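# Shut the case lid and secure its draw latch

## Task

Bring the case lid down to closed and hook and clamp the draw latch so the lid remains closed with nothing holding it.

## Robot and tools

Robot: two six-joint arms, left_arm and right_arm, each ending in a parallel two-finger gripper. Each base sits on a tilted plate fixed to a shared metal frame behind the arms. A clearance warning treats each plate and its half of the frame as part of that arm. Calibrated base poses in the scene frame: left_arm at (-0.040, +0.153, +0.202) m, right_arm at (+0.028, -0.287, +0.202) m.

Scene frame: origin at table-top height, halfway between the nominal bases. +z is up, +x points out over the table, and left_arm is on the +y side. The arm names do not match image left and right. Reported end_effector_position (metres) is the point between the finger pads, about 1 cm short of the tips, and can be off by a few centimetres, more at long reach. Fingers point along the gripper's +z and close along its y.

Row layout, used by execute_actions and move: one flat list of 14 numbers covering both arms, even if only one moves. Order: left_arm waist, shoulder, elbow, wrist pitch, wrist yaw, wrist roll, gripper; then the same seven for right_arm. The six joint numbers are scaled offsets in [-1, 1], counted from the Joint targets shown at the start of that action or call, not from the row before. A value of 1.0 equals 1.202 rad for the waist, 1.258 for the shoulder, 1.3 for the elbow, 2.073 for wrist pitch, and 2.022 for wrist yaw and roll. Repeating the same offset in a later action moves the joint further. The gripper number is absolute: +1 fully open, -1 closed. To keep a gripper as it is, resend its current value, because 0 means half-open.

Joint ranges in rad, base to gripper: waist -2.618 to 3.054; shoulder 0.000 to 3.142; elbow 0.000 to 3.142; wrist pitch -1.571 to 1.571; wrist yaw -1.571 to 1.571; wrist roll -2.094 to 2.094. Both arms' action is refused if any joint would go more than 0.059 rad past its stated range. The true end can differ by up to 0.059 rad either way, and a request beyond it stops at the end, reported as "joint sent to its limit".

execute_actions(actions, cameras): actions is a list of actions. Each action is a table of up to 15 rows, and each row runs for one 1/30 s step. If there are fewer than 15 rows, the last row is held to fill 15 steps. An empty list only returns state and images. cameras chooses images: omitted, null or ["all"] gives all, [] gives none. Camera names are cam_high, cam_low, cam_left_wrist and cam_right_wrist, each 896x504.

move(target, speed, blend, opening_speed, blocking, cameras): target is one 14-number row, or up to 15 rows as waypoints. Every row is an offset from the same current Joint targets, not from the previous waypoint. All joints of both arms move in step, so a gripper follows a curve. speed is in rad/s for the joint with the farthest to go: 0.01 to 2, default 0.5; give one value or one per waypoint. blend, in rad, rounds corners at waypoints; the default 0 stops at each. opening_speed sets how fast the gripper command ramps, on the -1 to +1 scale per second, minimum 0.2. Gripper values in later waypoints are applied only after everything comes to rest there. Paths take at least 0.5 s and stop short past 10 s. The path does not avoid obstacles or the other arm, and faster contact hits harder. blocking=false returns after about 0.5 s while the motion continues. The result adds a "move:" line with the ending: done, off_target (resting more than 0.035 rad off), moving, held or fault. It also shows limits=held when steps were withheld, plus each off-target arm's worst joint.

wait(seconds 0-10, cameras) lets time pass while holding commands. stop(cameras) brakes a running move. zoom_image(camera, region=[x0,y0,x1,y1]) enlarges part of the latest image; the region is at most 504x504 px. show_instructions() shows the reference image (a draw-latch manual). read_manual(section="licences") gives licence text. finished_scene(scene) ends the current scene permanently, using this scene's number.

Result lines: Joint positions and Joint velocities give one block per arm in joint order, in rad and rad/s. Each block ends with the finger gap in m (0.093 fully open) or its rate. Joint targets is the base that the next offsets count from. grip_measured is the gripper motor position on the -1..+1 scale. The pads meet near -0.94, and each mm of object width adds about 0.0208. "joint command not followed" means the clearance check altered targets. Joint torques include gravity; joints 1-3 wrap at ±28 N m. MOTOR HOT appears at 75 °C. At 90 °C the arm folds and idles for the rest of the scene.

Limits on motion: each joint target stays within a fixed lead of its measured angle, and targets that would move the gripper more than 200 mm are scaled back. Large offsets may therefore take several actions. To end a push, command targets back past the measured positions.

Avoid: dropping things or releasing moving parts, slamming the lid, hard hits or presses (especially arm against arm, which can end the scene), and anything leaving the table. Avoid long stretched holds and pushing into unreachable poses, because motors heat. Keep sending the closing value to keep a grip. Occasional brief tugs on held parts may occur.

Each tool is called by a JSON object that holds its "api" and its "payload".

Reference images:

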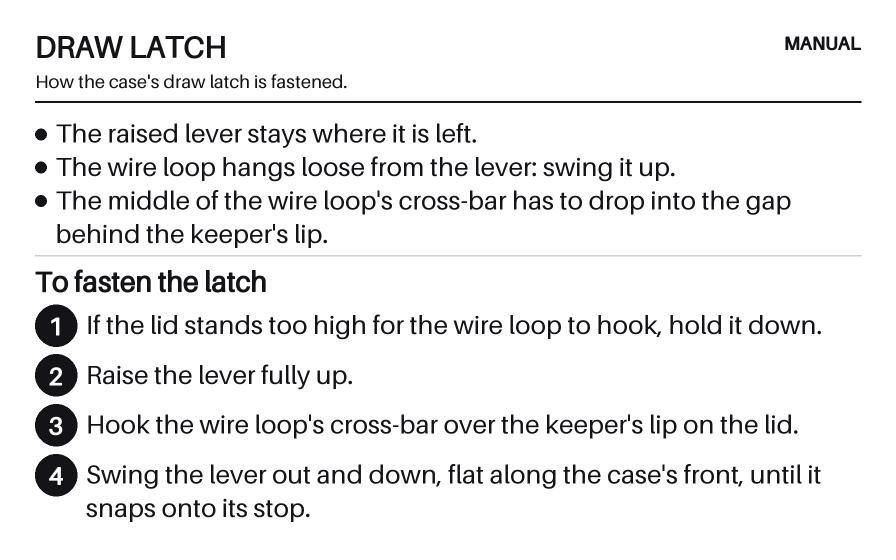

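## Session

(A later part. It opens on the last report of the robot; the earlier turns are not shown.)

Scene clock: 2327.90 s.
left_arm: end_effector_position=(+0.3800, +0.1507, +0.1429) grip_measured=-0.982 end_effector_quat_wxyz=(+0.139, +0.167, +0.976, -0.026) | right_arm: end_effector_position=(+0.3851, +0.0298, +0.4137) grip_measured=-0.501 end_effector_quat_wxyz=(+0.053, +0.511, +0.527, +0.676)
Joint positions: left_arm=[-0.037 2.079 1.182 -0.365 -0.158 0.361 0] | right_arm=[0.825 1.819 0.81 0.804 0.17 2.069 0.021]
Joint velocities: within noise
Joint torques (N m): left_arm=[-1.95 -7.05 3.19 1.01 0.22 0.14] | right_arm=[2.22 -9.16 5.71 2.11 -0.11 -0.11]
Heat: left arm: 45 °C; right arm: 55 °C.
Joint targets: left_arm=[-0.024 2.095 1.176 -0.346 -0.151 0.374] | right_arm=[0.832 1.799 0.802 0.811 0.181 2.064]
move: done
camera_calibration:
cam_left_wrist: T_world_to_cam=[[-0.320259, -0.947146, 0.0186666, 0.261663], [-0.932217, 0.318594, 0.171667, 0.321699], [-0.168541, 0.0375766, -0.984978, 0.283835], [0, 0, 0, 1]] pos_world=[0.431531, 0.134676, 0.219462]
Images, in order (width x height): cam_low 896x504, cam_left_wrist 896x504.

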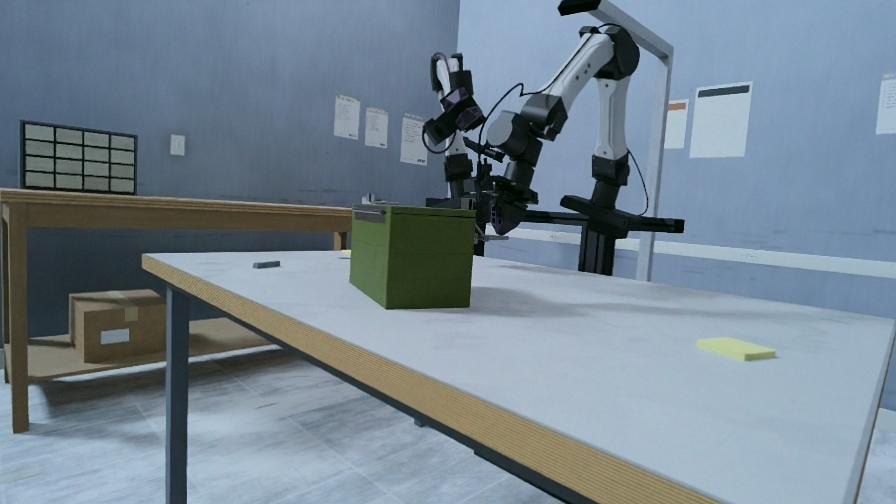

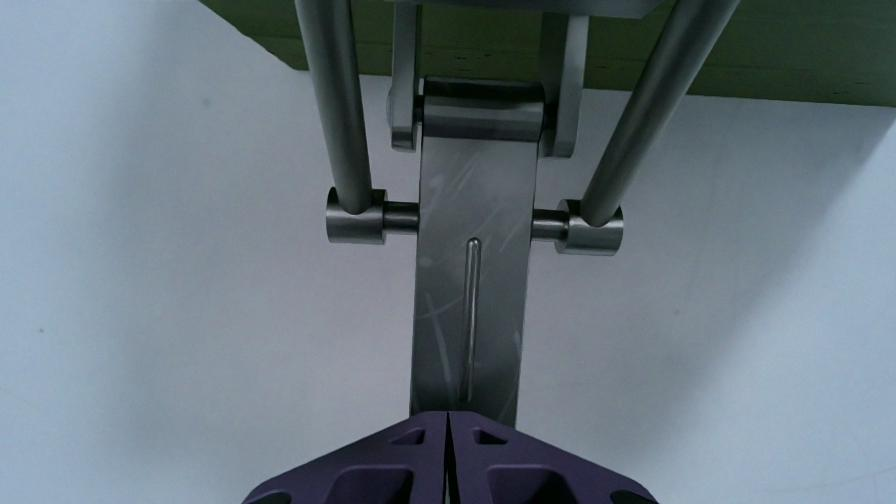

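{"api": "move", "payload": {"target": [0.0033,0.0517,-0.0138,0.0299,-0.0045,0.0074,-1,0,0,0,0,0,0,-0.5], "speed": 0.1, "cameras": ["cam_left_wrist","cam_low"]}}

{"api": "zoom_image", "payload": {"camera": "cam_low", "region": [340, 180, 540, 320]}}

Scene clock: 2338.33 s.
left_arm: end_effector_position=(+0.3890, +0.1489, +0.1286) grip_measured=-0.982 end_effector_quat_wxyz=(+0.155, +0.169, +0.973, -0.021) | right_arm: end_effector_position=(+0.3851, +0.0298, +0.4137) grip_measured=-0.501 end_effector_quat_wxyz=(+0.053, +0.511, +0.527, +0.676)
Joint positions: left_arm=[-0.032 2.125 1.175 -0.278 -0.158 0.378 0] | right_arm=[0.825 1.819 0.81 0.804 0.17 2.069 0.021]
Joint velocities: within noise
Joint torques (N m): left_arm=[-2.09 -5.56 2.21 0.81 0.11 0.13] | right_arm=[2.17 -9.09 5.75 2.17 -0.11 -0.08]
Heat: left arm: 44 °C; right arm: 54 °C.
Joint targets: left_arm=[-0.019 2.160 1.158 -0.284 -0.160 0.389] | right_arm=[0.832 1.799 0.802 0.811 0.181 2.064]
move: done
camera_calibration:
cam_left_wrist: T_world_to_cam=[[-0.323175, -0.946329, 0.00435095, 0.265928], [-0.936565, 0.320493, 0.14188, 0.338371], [-0.13566, 0.0417772, -0.989874, 0.258559], [0, 0, 0, 1]] pos_world=[0.437924, 0.132408, 0.206775]
Images, in order (width x height): cam_low 896x504, cam_left_wrist 896x504.

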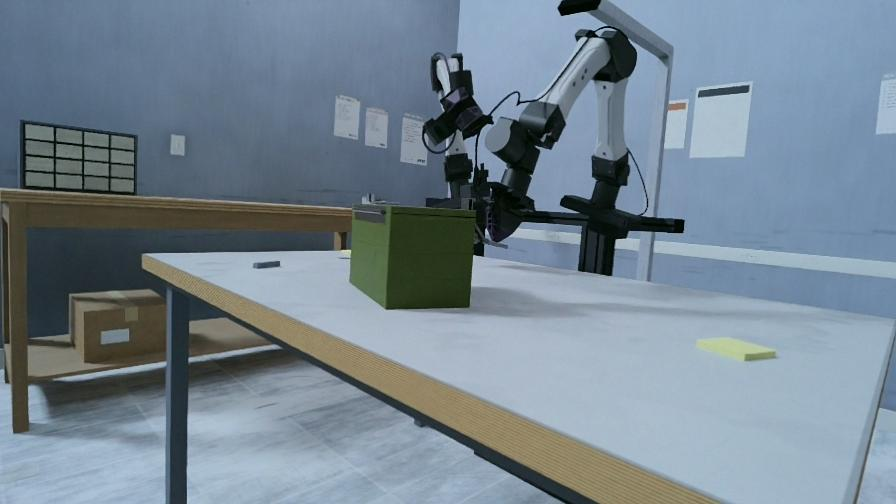

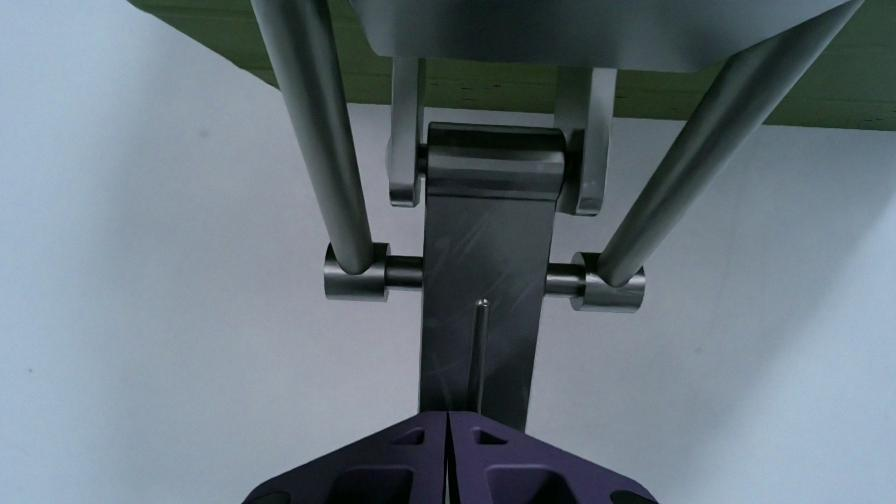

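Scaled by 2.520 from the camera's 896x504 image, which has a finer 1280x720 frame.

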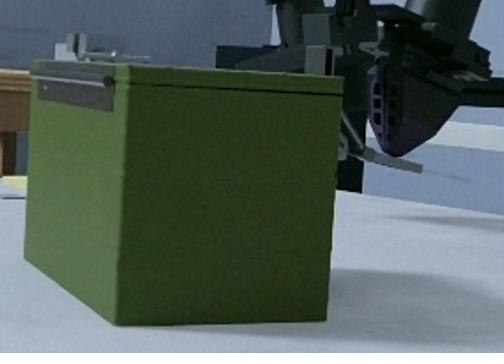

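{"api": "move", "payload": {"target": [0.0100,0.0517,0.0062,0.0019,-0.0025,0.0020,-1,0,0,0,0,0,0,-0.5], "speed": 0.1, "cameras": ["cam_left_wrist","cam_low"]}}

{"api": "zoom_image", "payload": {"camera": "cam_low", "region": [340, 180, 540, 320]}}

Scene clock: 2358.77 s.
left_arm: end_effector_position=(+0.3968, +0.1465, +0.1236) grip_measured=-0.982 end_effector_quat_wxyz=(+0.169, +0.169, +0.971, -0.021) | right_arm: end_effector_position=(+0.3851, +0.0298, +0.4137) grip_measured=-0.501 end_effector_quat_wxyz=(+0.053, +0.511, +0.527, +0.676)
Joint positions: left_arm=[-0.032 2.149 1.179 -0.231 -0.154 0.382 0] | right_arm=[0.825 1.819 0.81 0.804 0.17 2.069 0.021]
Joint velocities: within noise
Joint torques (N m): left_arm=[-0.9 -1.95 2.51 0.46 0.02 0.14] | right_arm=[2.24 -9.02 5.79 2.12 -0.07 -0.13]
Heat: left arm: 43 °C; right arm: 54 °C.
Joint targets: left_arm=[-0.007 2.225 1.166 -0.280 -0.165 0.393] | right_arm=[0.832 1.799 0.802 0.811 0.181 2.064]
move: off_target (left_arm); left_arm: the shoulder is farthest, 0.076 rad from its target
camera_calibration:
cam_left_wrist: T_world_to_cam=[[-0.321701, -0.946841, -0.0000888895, 0.266272], [-0.940488, 0.319531, 0.115678, 0.352133], [-0.109501, 0.0372974, -0.993287, 0.245509], [0, 0, 0, 1]] pos_world=[0.44372, 0.130443, 0.20315]
Images, in order (width x height): cam_low 896x504, cam_left_wrist 896x504.

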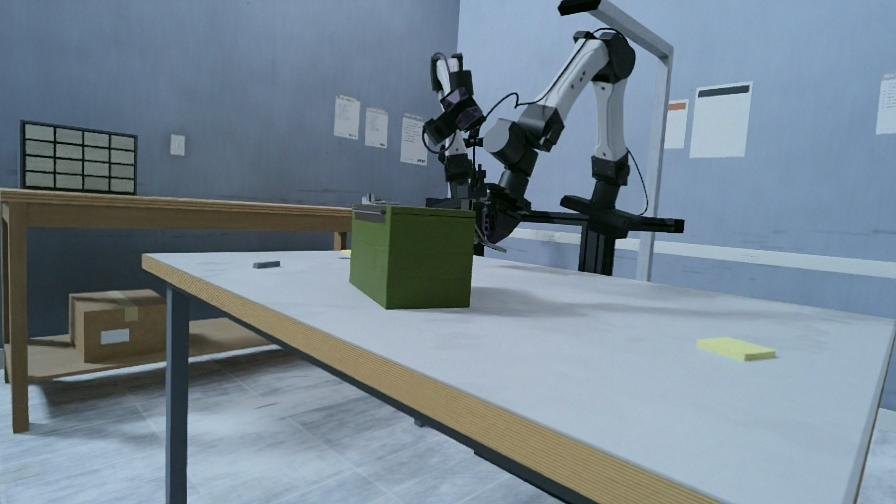

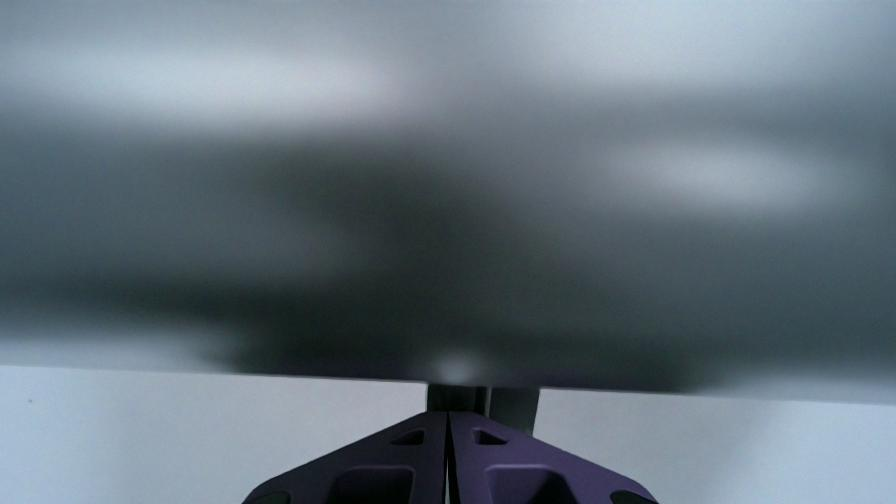

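Scaled by 2.520 from the camera's 896x504 image, which has a finer 1280x720 frame.

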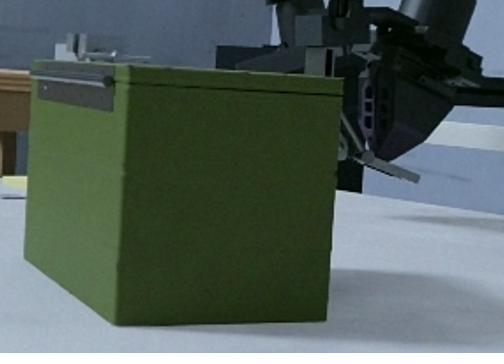

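{"api": "move", "payload": {"target": [[-0.0141,-0.1033,0.0077,-0.0318,0.0069,-0.0094,-1,0,0,0,0,0,0,-0.5],[-0.0291,-0.1312,0.0400,-0.0690,0.0045,-0.0178,-1,0,0,0,0,0,0,-0.5],[0.0474,-0.2345,-0.3392,0.2943,0.1088,0.0391,-1,0,0,0,0,0,0,-0.5]], "speed": [0.15,0.2,0.3], "blend": 0.02, "cameras": ["cam_left_wrist","cam_low"]}}

{"api": "zoom_image", "payload": {"camera": "cam_low", "region": [340, 180, 540, 320]}}

Scene clock: 2420.73 s.
left_arm: end_effector_position=(+0.3593, +0.1465, +0.1321) grip_measured=-0.982 end_effector_quat_wxyz=(+0.308, +0.166, +0.935, -0.063) | right_arm: end_effector_position=(+0.3851, +0.0298, +0.4137) grip_measured=-0.501 end_effector_quat_wxyz=(+0.053, +0.511, +0.527, +0.676)
Joint positions: left_arm=[0.039 1.971 0.729 0.304 0.036 0.46 0] | right_arm=[0.825 1.819 0.81 0.804 0.17 2.069 0.021]
Joint velocities: within noise
Joint torques (N m): left_arm=[-1.65 -10.63 2.51 1.55 0.48 0.15] | right_arm=[2.21 -9.11 5.67 2.13 -0.08 -0.1]
Heat: left arm: 37 °C; right arm: 53 °C.
Joint targets: left_arm=[0.050 1.930 0.725 0.330 0.055 0.472] | right_arm=[0.832 1.799 0.802 0.811 0.181 2.064]
move: off_target (left_arm); left_arm: the shoulder is farthest, 0.041 rad from its target
camera_calibration:
cam_left_wrist: T_world_to_cam=[[-0.341453, -0.939267, 0.0344429, 0.255636], [-0.926264, 0.330055, -0.181931, 0.348527], [0.159514, -0.0940241, -0.982708, 0.170998], [0, 0, 0, 1]] pos_world=[0.382839, 0.141156, 0.222644]
Images, in order (width x height): cam_low 896x504, cam_left_wrist 896x504.

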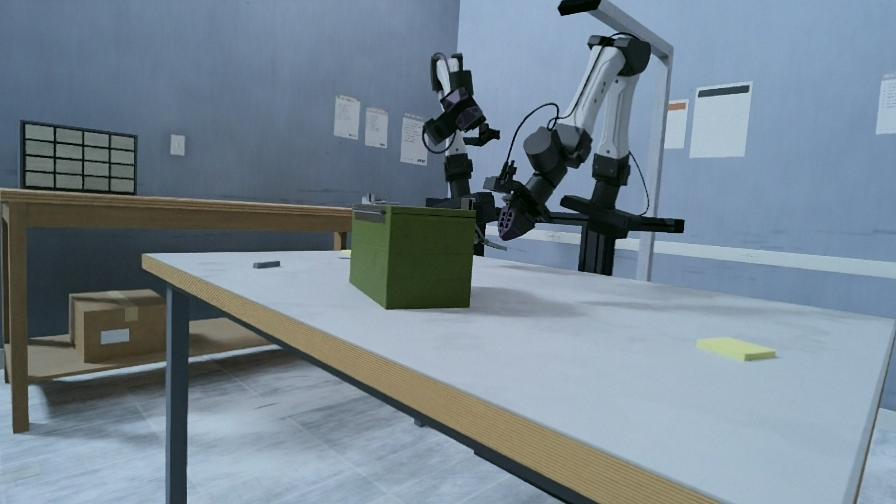

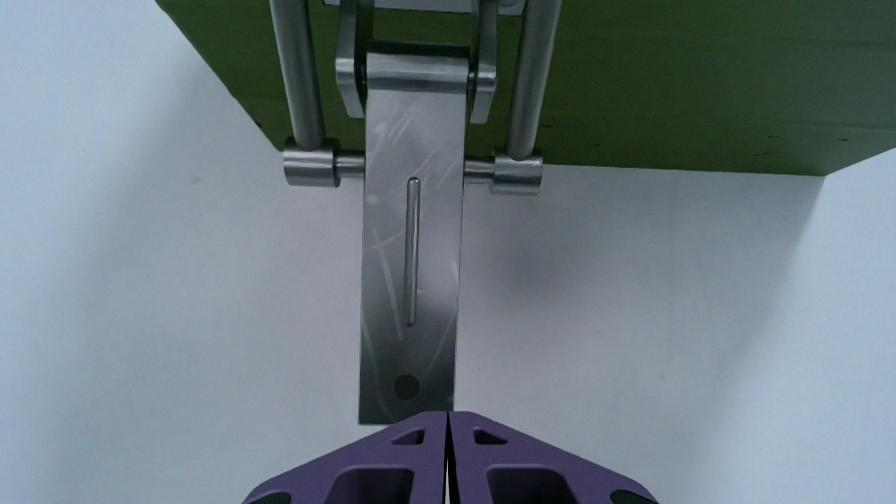

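Scaled by 2.520 from the camera's 896x504 image, which has a finer 1280x720 frame.

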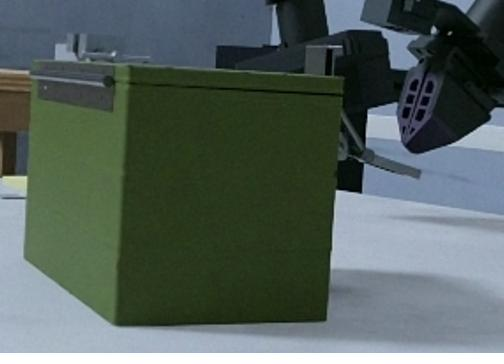

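{"api": "move", "payload": {"target": [0.0133,0.1089,0.0385,0.0564,0.0099,0.0059,-1,0,0,0,0,0,0,-0.5], "speed": 0.1, "cameras": ["cam_left_wrist","cam_low"]}}

{"api": "zoom_image", "payload": {"camera": "cam_low", "region": [340, 180, 540, 320]}}

Scene clock: 2439.13 s.
left_arm: end_effector_position=(+0.3752, +0.1480, +0.1229) grip_measured=-0.982 end_effector_quat_wxyz=(+0.334, +0.163, +0.926, -0.060) | right_arm: end_effector_position=(+0.3851, +0.0298, +0.4137) grip_measured=-0.501 end_effector_quat_wxyz=(+0.053, +0.511, +0.527, +0.676)
Joint positions: left_arm=[0.055 2.047 0.751 0.41 0.057 0.472 0] | right_arm=[0.825 1.819 0.81 0.804 0.17 2.069 0.021]
Joint velocities: within noise
Joint torques (N m): left_arm=[-1.74 -5.52 4.66 1.73 0.5 0.15] | right_arm=[2.02 -9.01 5.94 2.14 -0.03 -0.1]
Heat: left arm: 41 °C; right arm: 53 °C.
Joint targets: left_arm=[0.065 2.067 0.776 0.447 0.075 0.484] | right_arm=[0.832 1.799 0.802 0.811 0.181 2.064]
move: off_target (left_arm); left_arm: the wrist pitch is farthest, 0.037 rad from its target
camera_calibration:
cam_left_wrist: T_world_to_cam=[[-0.335972, -0.941593, 0.0229081, 0.262491], [-0.917773, 0.321812, -0.232659, 0.365325], [0.211698, -0.0991913, -0.972288, 0.139461], [0, 0, 0, 1]] pos_world=[0.393951, 0.143428, 0.21458]
Images, in order (width x height): cam_low 896x504, cam_left_wrist 896x504.

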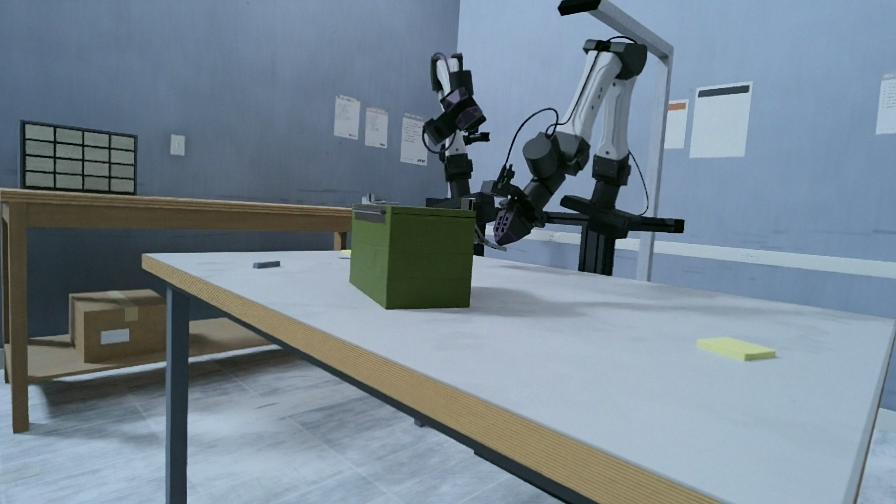

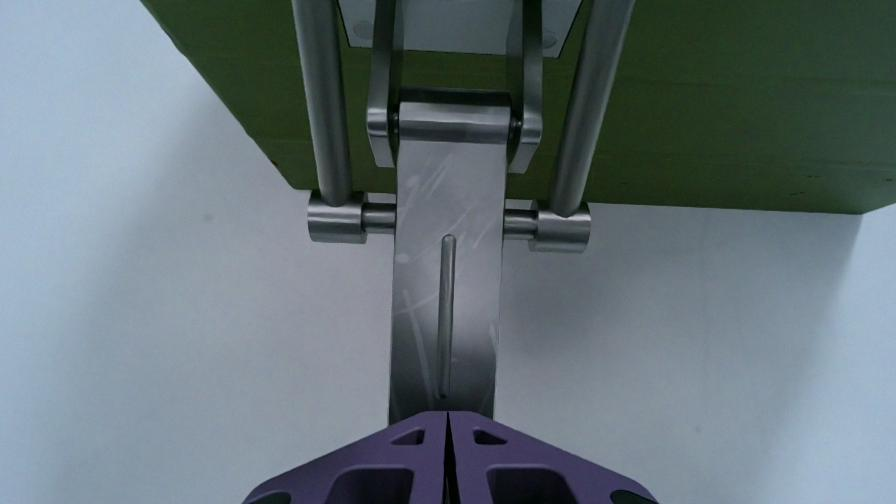

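Scaled by 2.520 from the camera's 896x504 image, which has a finer 1280x720 frame.

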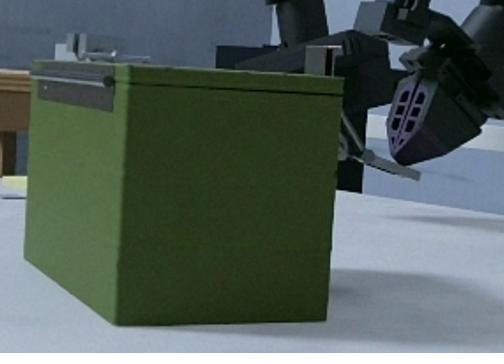

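{"api": "move", "payload": {"target": [0.0083,0.0779,0.0185,0.0400,0.0025,0.0040,-1,0,0,0,0,0,0,-0.5], "speed": 0.1, "cameras": ["cam_left_wrist","cam_low"]}}

{"api": "zoom_image", "payload": {"camera": "cam_low", "region": [340, 180, 540, 320]}}

Scene clock: 2450.30 s.
left_arm: end_effector_position=(+0.3808, +0.1457, +0.1050) grip_measured=-0.982 end_effector_quat_wxyz=(+0.340, +0.163, +0.924, -0.062) | right_arm: end_effector_position=(+0.3851, +0.0298, +0.4137) grip_measured=-0.501 end_effector_quat_wxyz=(+0.053, +0.511, +0.527, +0.676)
Joint positions: left_arm=[0.064 2.134 0.77 0.488 0.07 0.479 0] | right_arm=[0.825 1.819 0.81 0.804 0.17 2.069 0.021]
Joint velocities: within noise
Joint torques (N m): left_arm=[-1.8 -4.77 4.78 1.78 0.39 0.16] | right_arm=[2.15 -9.05 5.79 2.15 -0.08 -0.11]
Heat: left arm: 41 °C; right arm: 53 °C.
Joint targets: left_arm=[0.075 2.165 0.799 0.529 0.080 0.492] | right_arm=[0.832 1.799 0.802 0.811 0.181 2.064]
move: off_target (left_arm); left_arm: the wrist pitch is farthest, 0.042 rad from its target
camera_calibration:
cam_left_wrist: T_world_to_cam=[[-0.337829, -0.940912, 0.0235812, 0.263117], [-0.914387, 0.322161, -0.245173, 0.36712], [0.223089, -0.104389, -0.969193, 0.116793], [0, 0, 0, 1]] pos_world=[0.398523, 0.14149, 0.196998]
Images, in order (width x height): cam_low 896x504, cam_left_wrist 896x504.

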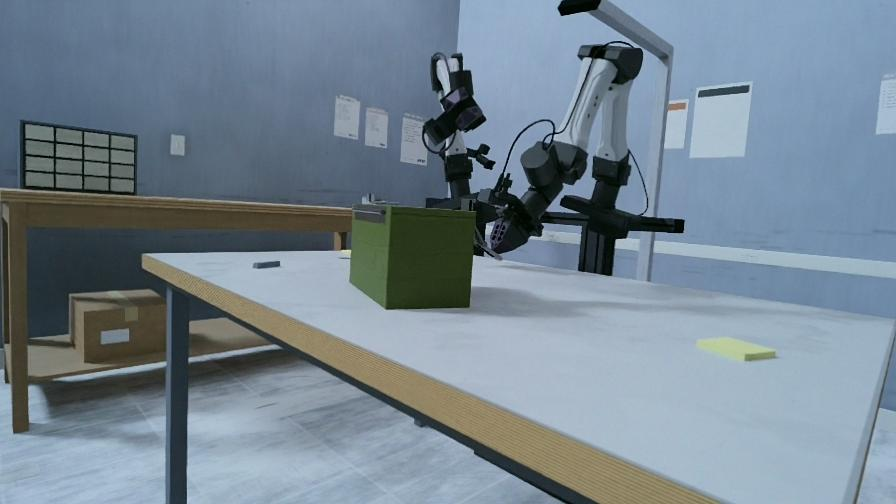

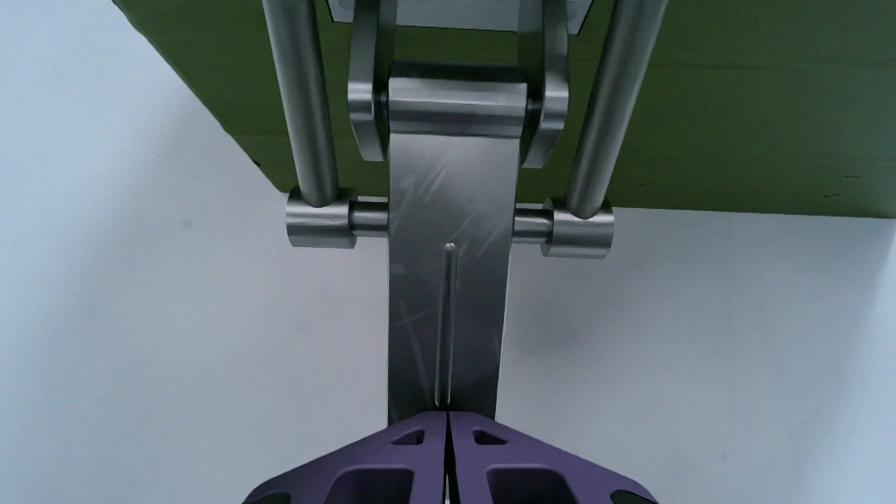

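Scaled by 2.520 from the camera's 896x504 image, which has a finer 1280x720 frame.

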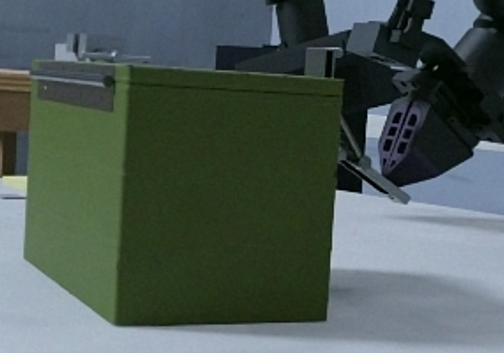

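{"api": "move", "payload": {"target": [0.0083,0.0715,0.0254,0.0270,0.0025,0.0035,-1,0,0,0,0,0,0,-0.5], "speed": 0.1, "cameras": ["cam_left_wrist","cam_low"]}}

{"api": "zoom_image", "payload": {"camera": "cam_low", "region": [340, 180, 540, 320]}}

Scene clock: 2455.90 s.
left_arm: end_effector_position=(+0.3899, +0.1423, +0.0903) grip_measured=-0.982 end_effector_quat_wxyz=(+0.352, +0.165, +0.919, -0.066) | right_arm: end_effector_position=(+0.3851, +0.0298, +0.4137) grip_measured=-0.501 end_effector_quat_wxyz=(+0.053, +0.511, +0.527, +0.676)
Joint positions: left_arm=[0.073 2.219 0.801 0.562 0.094 0.488 0] | right_arm=[0.825 1.819 0.81 0.804 0.17 2.069 0.021]
Joint velocities: within noise
Joint torques (N m): left_arm=[-1.78 -4.55 4.71 1.63 0.19 0.14] | right_arm=[2.25 -8.96 5.86 2.19 -0.08 -0.13]
Heat: left arm: 40 °C; right arm: 53 °C.
Joint targets: left_arm=[0.086 2.255 0.833 0.586 0.085 0.499] | right_arm=[0.832 1.799 0.802 0.811 0.181 2.064]
move: off_target (left_arm); left_arm: the shoulder is farthest, 0.036 rad from its target
camera_calibration:
cam_left_wrist: T_world_to_cam=[[-0.344516, -0.938418, 0.0260981, 0.265445], [-0.905955, 0.325054, -0.271268, 0.371543], [0.246079, -0.1171, -0.96215, 0.092284], [0, 0, 0, 1]] pos_world=[0.405342, 0.139133, 0.182651]
Images, in order (width x height): cam_low 896x504, cam_left_wrist 896x504.

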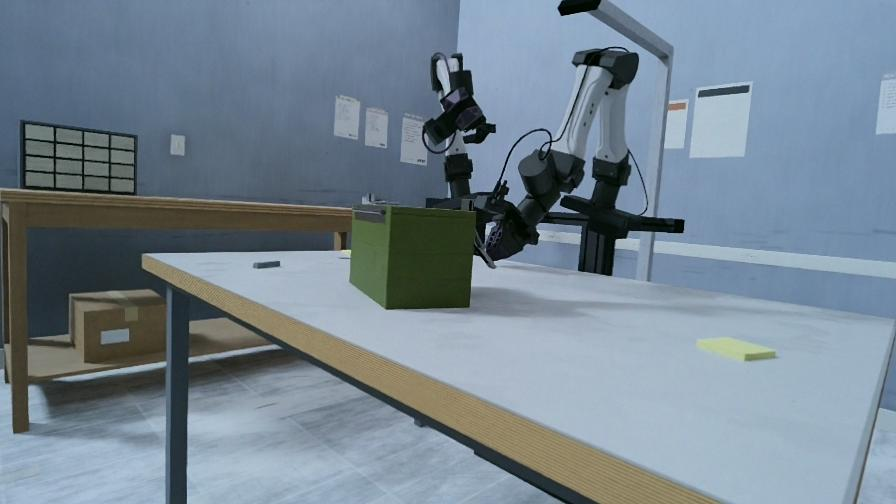

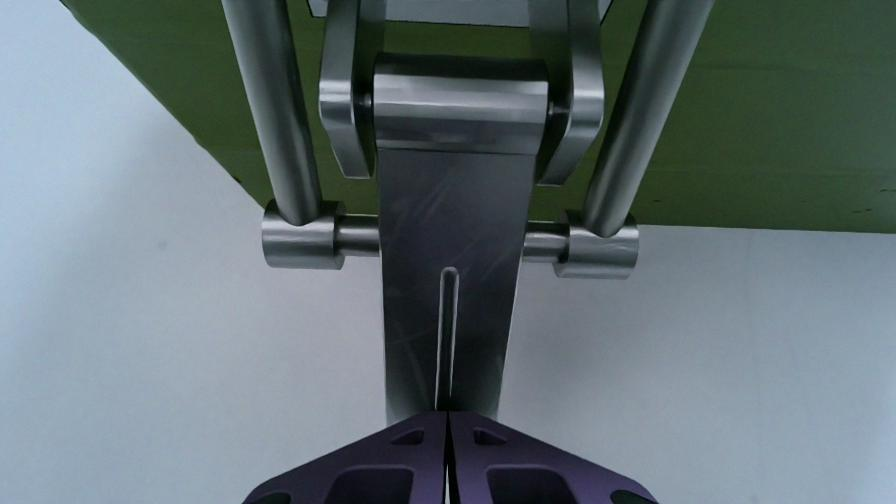

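Scaled by 2.520 from the camera's 896x504 image, which has a finer 1280x720 frame.

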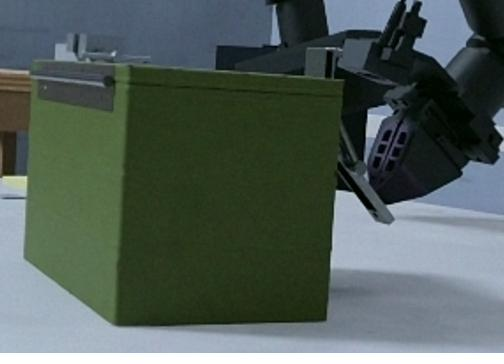

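{"api": "move", "payload": {"target": [0.0017,0.0835,0.0400,0.0043,0,0.001,-1,0,0,0,0,0,0,-0.5], "speed": 0.1, "cameras": ["cam_left_wrist","cam_low","cam_high"]}}

{"api": "zoom_image", "payload": {"camera": "cam_low", "region": [340, 180, 540, 320]}}

{"api": "zoom_image", "payload": {"camera": "cam_high", "region": [420, 190, 570, 320]}}

Scene clock: 2464.43 s.
left_arm: end_effector_position=(+0.3938, +0.1367, +0.0588) grip_measured=-0.982 end_effector_quat_wxyz=(+0.338, +0.166, +0.924, -0.071) | right_arm: end_effector_position=(+0.3851, +0.0298, +0.4137) grip_measured=-0.501 end_effector_quat_wxyz=(+0.053, +0.511, +0.527, +0.676)
Joint positions: left_arm=[0.079 2.344 0.867 0.591 0.096 0.489 0] | right_arm=[0.825 1.819 0.81 0.804 0.17 2.069 0.021]
Joint velocities: within noise
Joint torques (N m): left_arm=[-2.26 -6.79 3.25 1.4 0.17 0.14] | right_arm=[2.19 -8.79 5.78 2.15 -0.1 -0.12]
Heat: left arm: 39 °C; right arm: 53 °C.
Joint targets: left_arm=[0.088 2.360 0.885 0.595 0.085 0.501] | right_arm=[0.832 1.799 0.802 0.811 0.181 2.064]
move: done
camera_calibration:
cam_left_wrist: T_world_to_cam=[[-0.347941, -0.936696, 0.0392265, 0.26265], [-0.912258, 0.328623, -0.244523, 0.368767], [0.216153, -0.120864, -0.96885, 0.073143], [0, 0, 0, 1]] pos_world=[0.411987, 0.133678, 0.150734]
Images, in order (width x height): cam_high 896x504, cam_low 896x504, cam_left_wrist 896x504.

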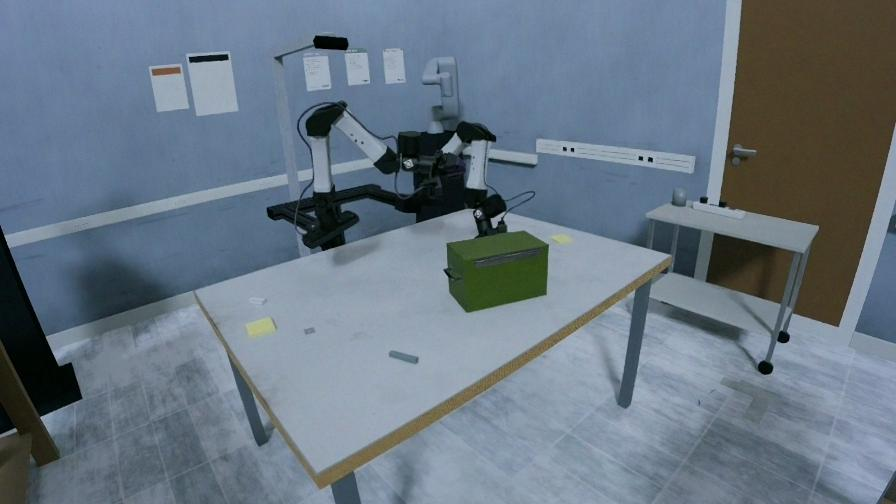

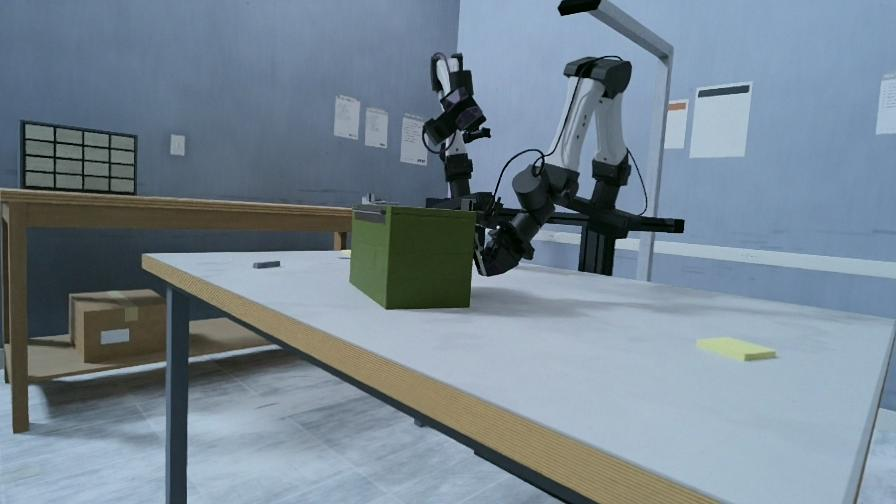

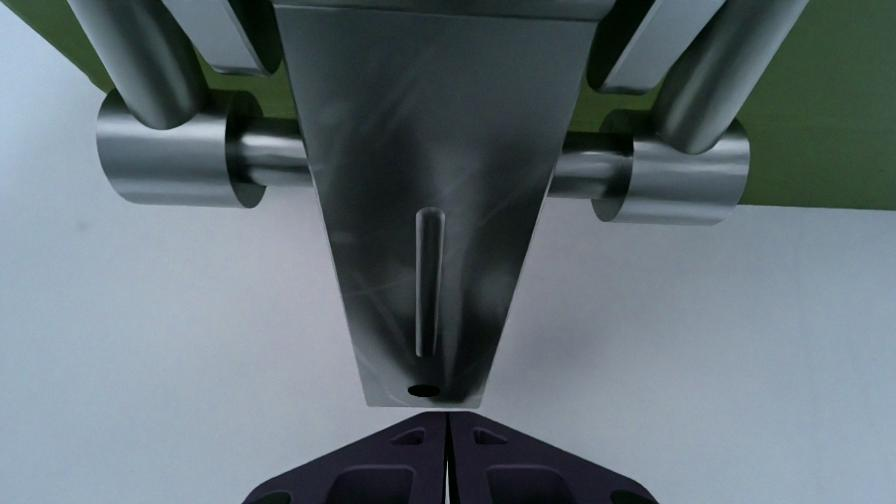

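Scaled by 2.520 from the camera's 896x504 image, which has a finer 1280x720 frame.

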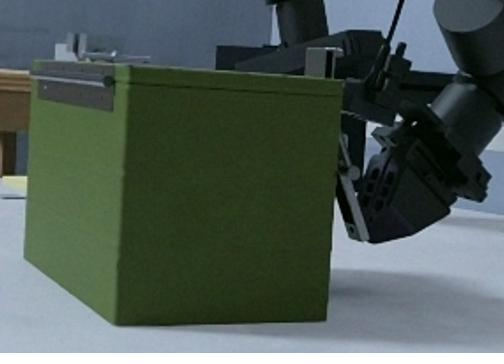

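Scaled by 3.360 from the camera's 896x504 image, which has a finer 1280x720 frame.

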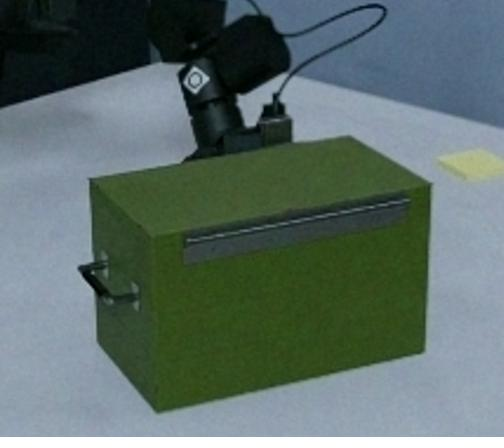

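{"api": "move", "payload": {"target": [[0.0141,-0.1669,-0.1231,-0.0048,0.0074,0.0005,-1,0,0,0,0,0,0,-0.5],[0.0957,0.1113,-0.1692,0.3280,0.1276,0.0089,-1,0,0,0,0,0,0,-0.5]], "speed": [0.2,0.4], "blend": 0.03, "cameras": ["cam_left_wrist","cam_low","cam_high"]}}

{"api": "zoom_image", "payload": {"camera": "cam_low", "region": [340, 180, 540, 320]}}

Scene clock: 2511.97 s.
left_arm: end_effector_position=(+0.3806, +0.1508, +0.0742) grip_measured=-0.982 end_effector_quat_wxyz=(+0.496, +0.150, +0.851, -0.084) | right_arm: end_effector_position=(+0.3851, +0.0298, +0.4137) grip_measured=-0.501 end_effector_quat_wxyz=(+0.053, +0.511, +0.527, +0.676)
Joint positions: left_arm=[0.192 2.488 0.667 1.246 0.324 0.507 0] | right_arm=[0.825 1.819 0.81 0.804 0.17 2.069 0.021]
Joint velocities: within noise
Joint torques (N m): left_arm=[-1.85 -6.42 0.08 1.93 0.58 0.14] | right_arm=[2.09 -9.02 5.78 2.17 -0.06 -0.12]
Heat: left arm: 42 °C; right arm: 52 °C.
Joint targets: left_arm=[0.202 2.500 0.665 1.274 0.343 0.519] | right_arm=[0.832 1.799 0.802 0.811 0.181 2.064]
move: done
camera_calibration:
cam_left_wrist: T_world_to_cam=[[-0.338845, -0.940714, 0.0155579, 0.26952], [-0.781394, 0.272171, -0.561556, 0.338064], [0.524029, -0.202437, -0.827292, -0.022753], [0, 0, 0, 1]] pos_world=[0.36741, 0.156924, 0.166826]
Images, in order (width x height): cam_high 896x504, cam_low 896x504, cam_left_wrist 896x504.

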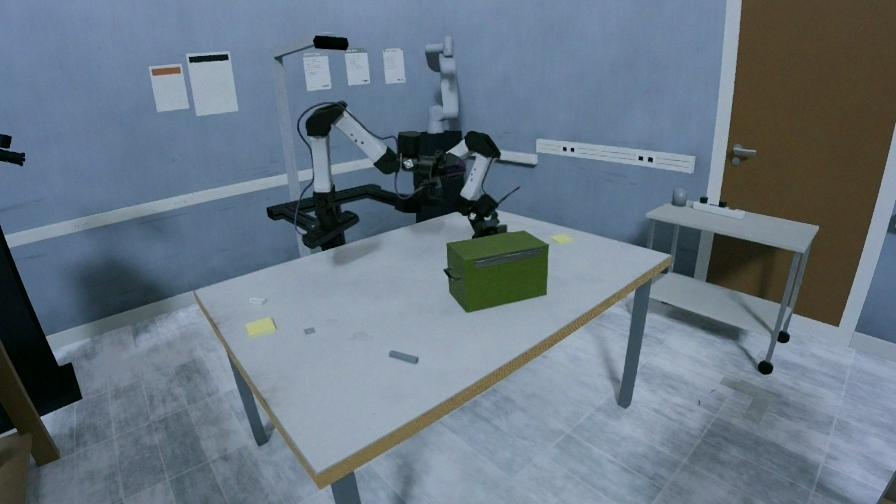

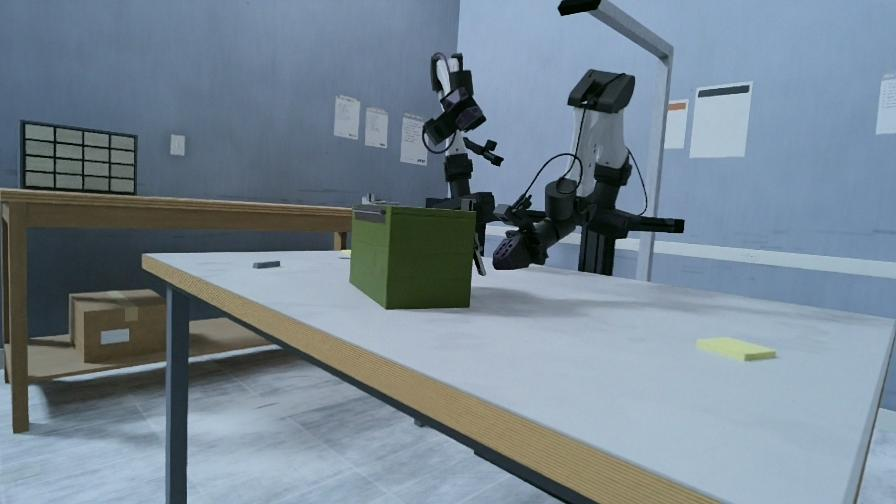

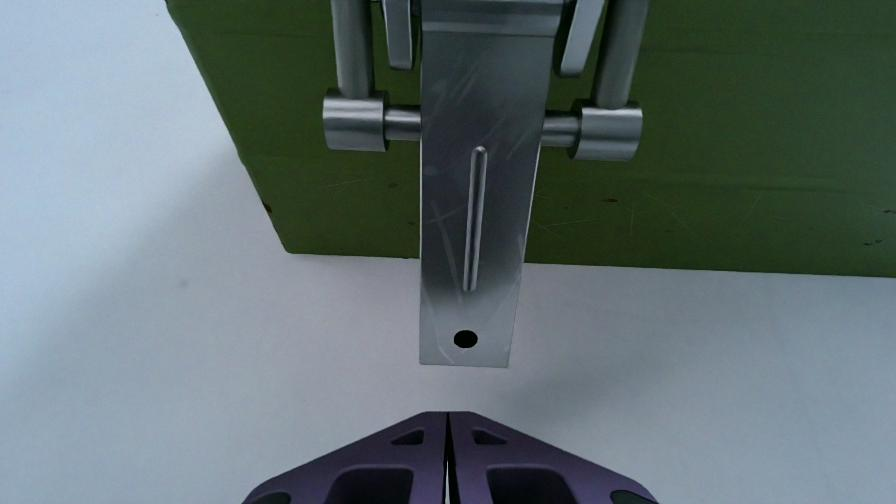

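Scaled by 2.520 from the camera's 896x504 image, which has a finer 1280x720 frame.

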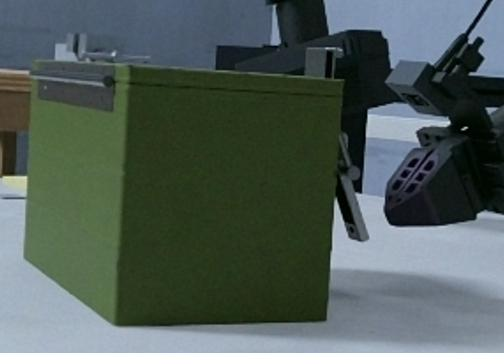

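{"api": "move", "payload": {"target": [[-0.0408,0.0278,0.0962,-0.0333,-0.0213,-0.0138,-1,0,0,0,0,0,0,-0.5],[-0.0699,0.0517,0.1754,-0.0646,-0.0361,-0.0242,-1,0,0,0,0,0,0,-0.5]], "speed": [0.2,0.12], "blend": 0.02, "cameras": ["cam_left_wrist","cam_low","cam_high"]}}

{"api": "zoom_image", "payload": {"camera": "cam_low", "region": [340, 180, 540, 320]}}

Scene clock: 2524.83 s.
left_arm: end_effector_position=(+0.4323, +0.1432, +0.0687) grip_measured=-0.982 end_effector_quat_wxyz=(+0.507, +0.149, +0.846, -0.075) | right_arm: end_effector_position=(+0.3851, +0.0298, +0.4137) grip_measured=-0.501 end_effector_quat_wxyz=(+0.053, +0.511, +0.527, +0.676)
Joint positions: left_arm=[0.142 2.551 0.875 1.141 0.276 0.482 0] | right_arm=[0.825 1.819 0.81 0.804 0.17 2.069 0.021]
Joint velocities: within noise
Joint torques (N m): left_arm=[-5.7 -7.3 2.58 1.71 0.28 -0.09] | right_arm=[2.17 -9.09 5.65 2.21 -0.13 -0.11]
Heat: left arm: 41 °C; right arm: 52 °C.
Joint targets: left_arm=[0.118 2.565 0.893 1.140 0.270 0.470] | right_arm=[0.832 1.799 0.802 0.811 0.181 2.064]
move: done
camera_calibration:
cam_left_wrist: T_world_to_cam=[[-0.328676, -0.944437, -0.00329421, 0.277441], [-0.768467, 0.26946, -0.580388, 0.373551], [0.549028, -0.188228, -0.814333, -0.0696615], [0, 0, 0, 1]] pos_world=[0.416496, 0.148256, 0.160991]
Images, in order (width x height): cam_high 896x504, cam_low 896x504, cam_left_wrist 896x504.

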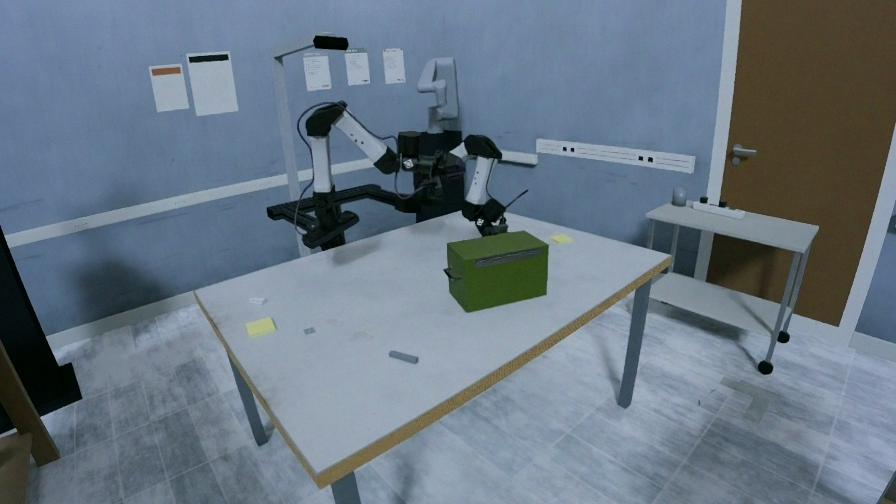

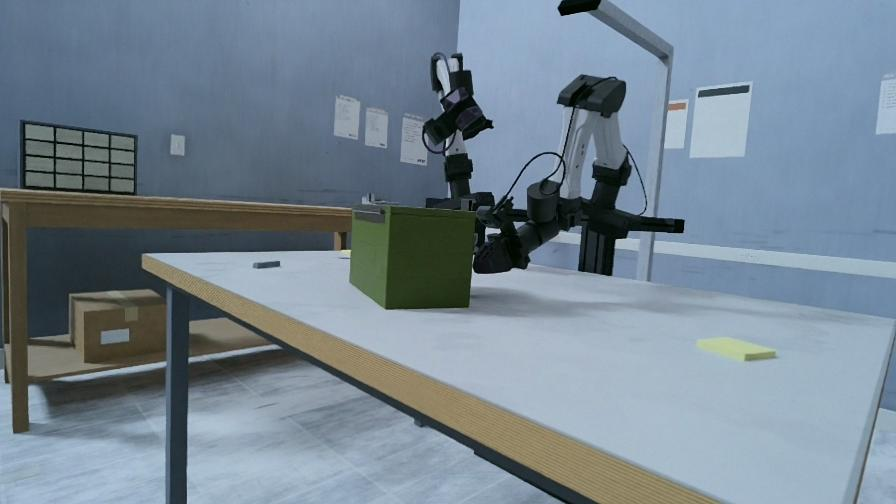

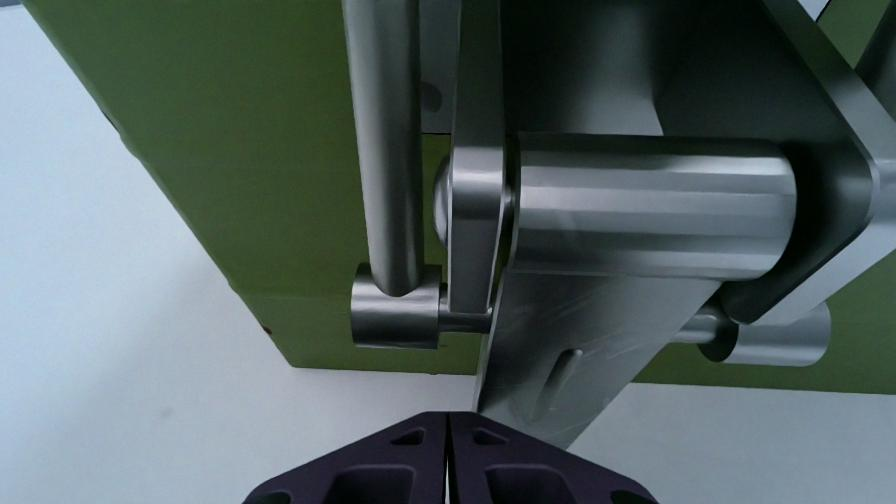

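Scaled by 2.520 from the camera's 896x504 image, which has a finer 1280x720 frame.

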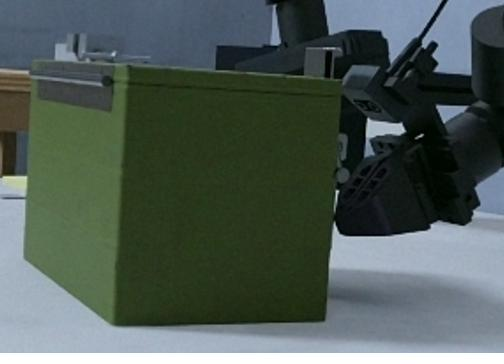

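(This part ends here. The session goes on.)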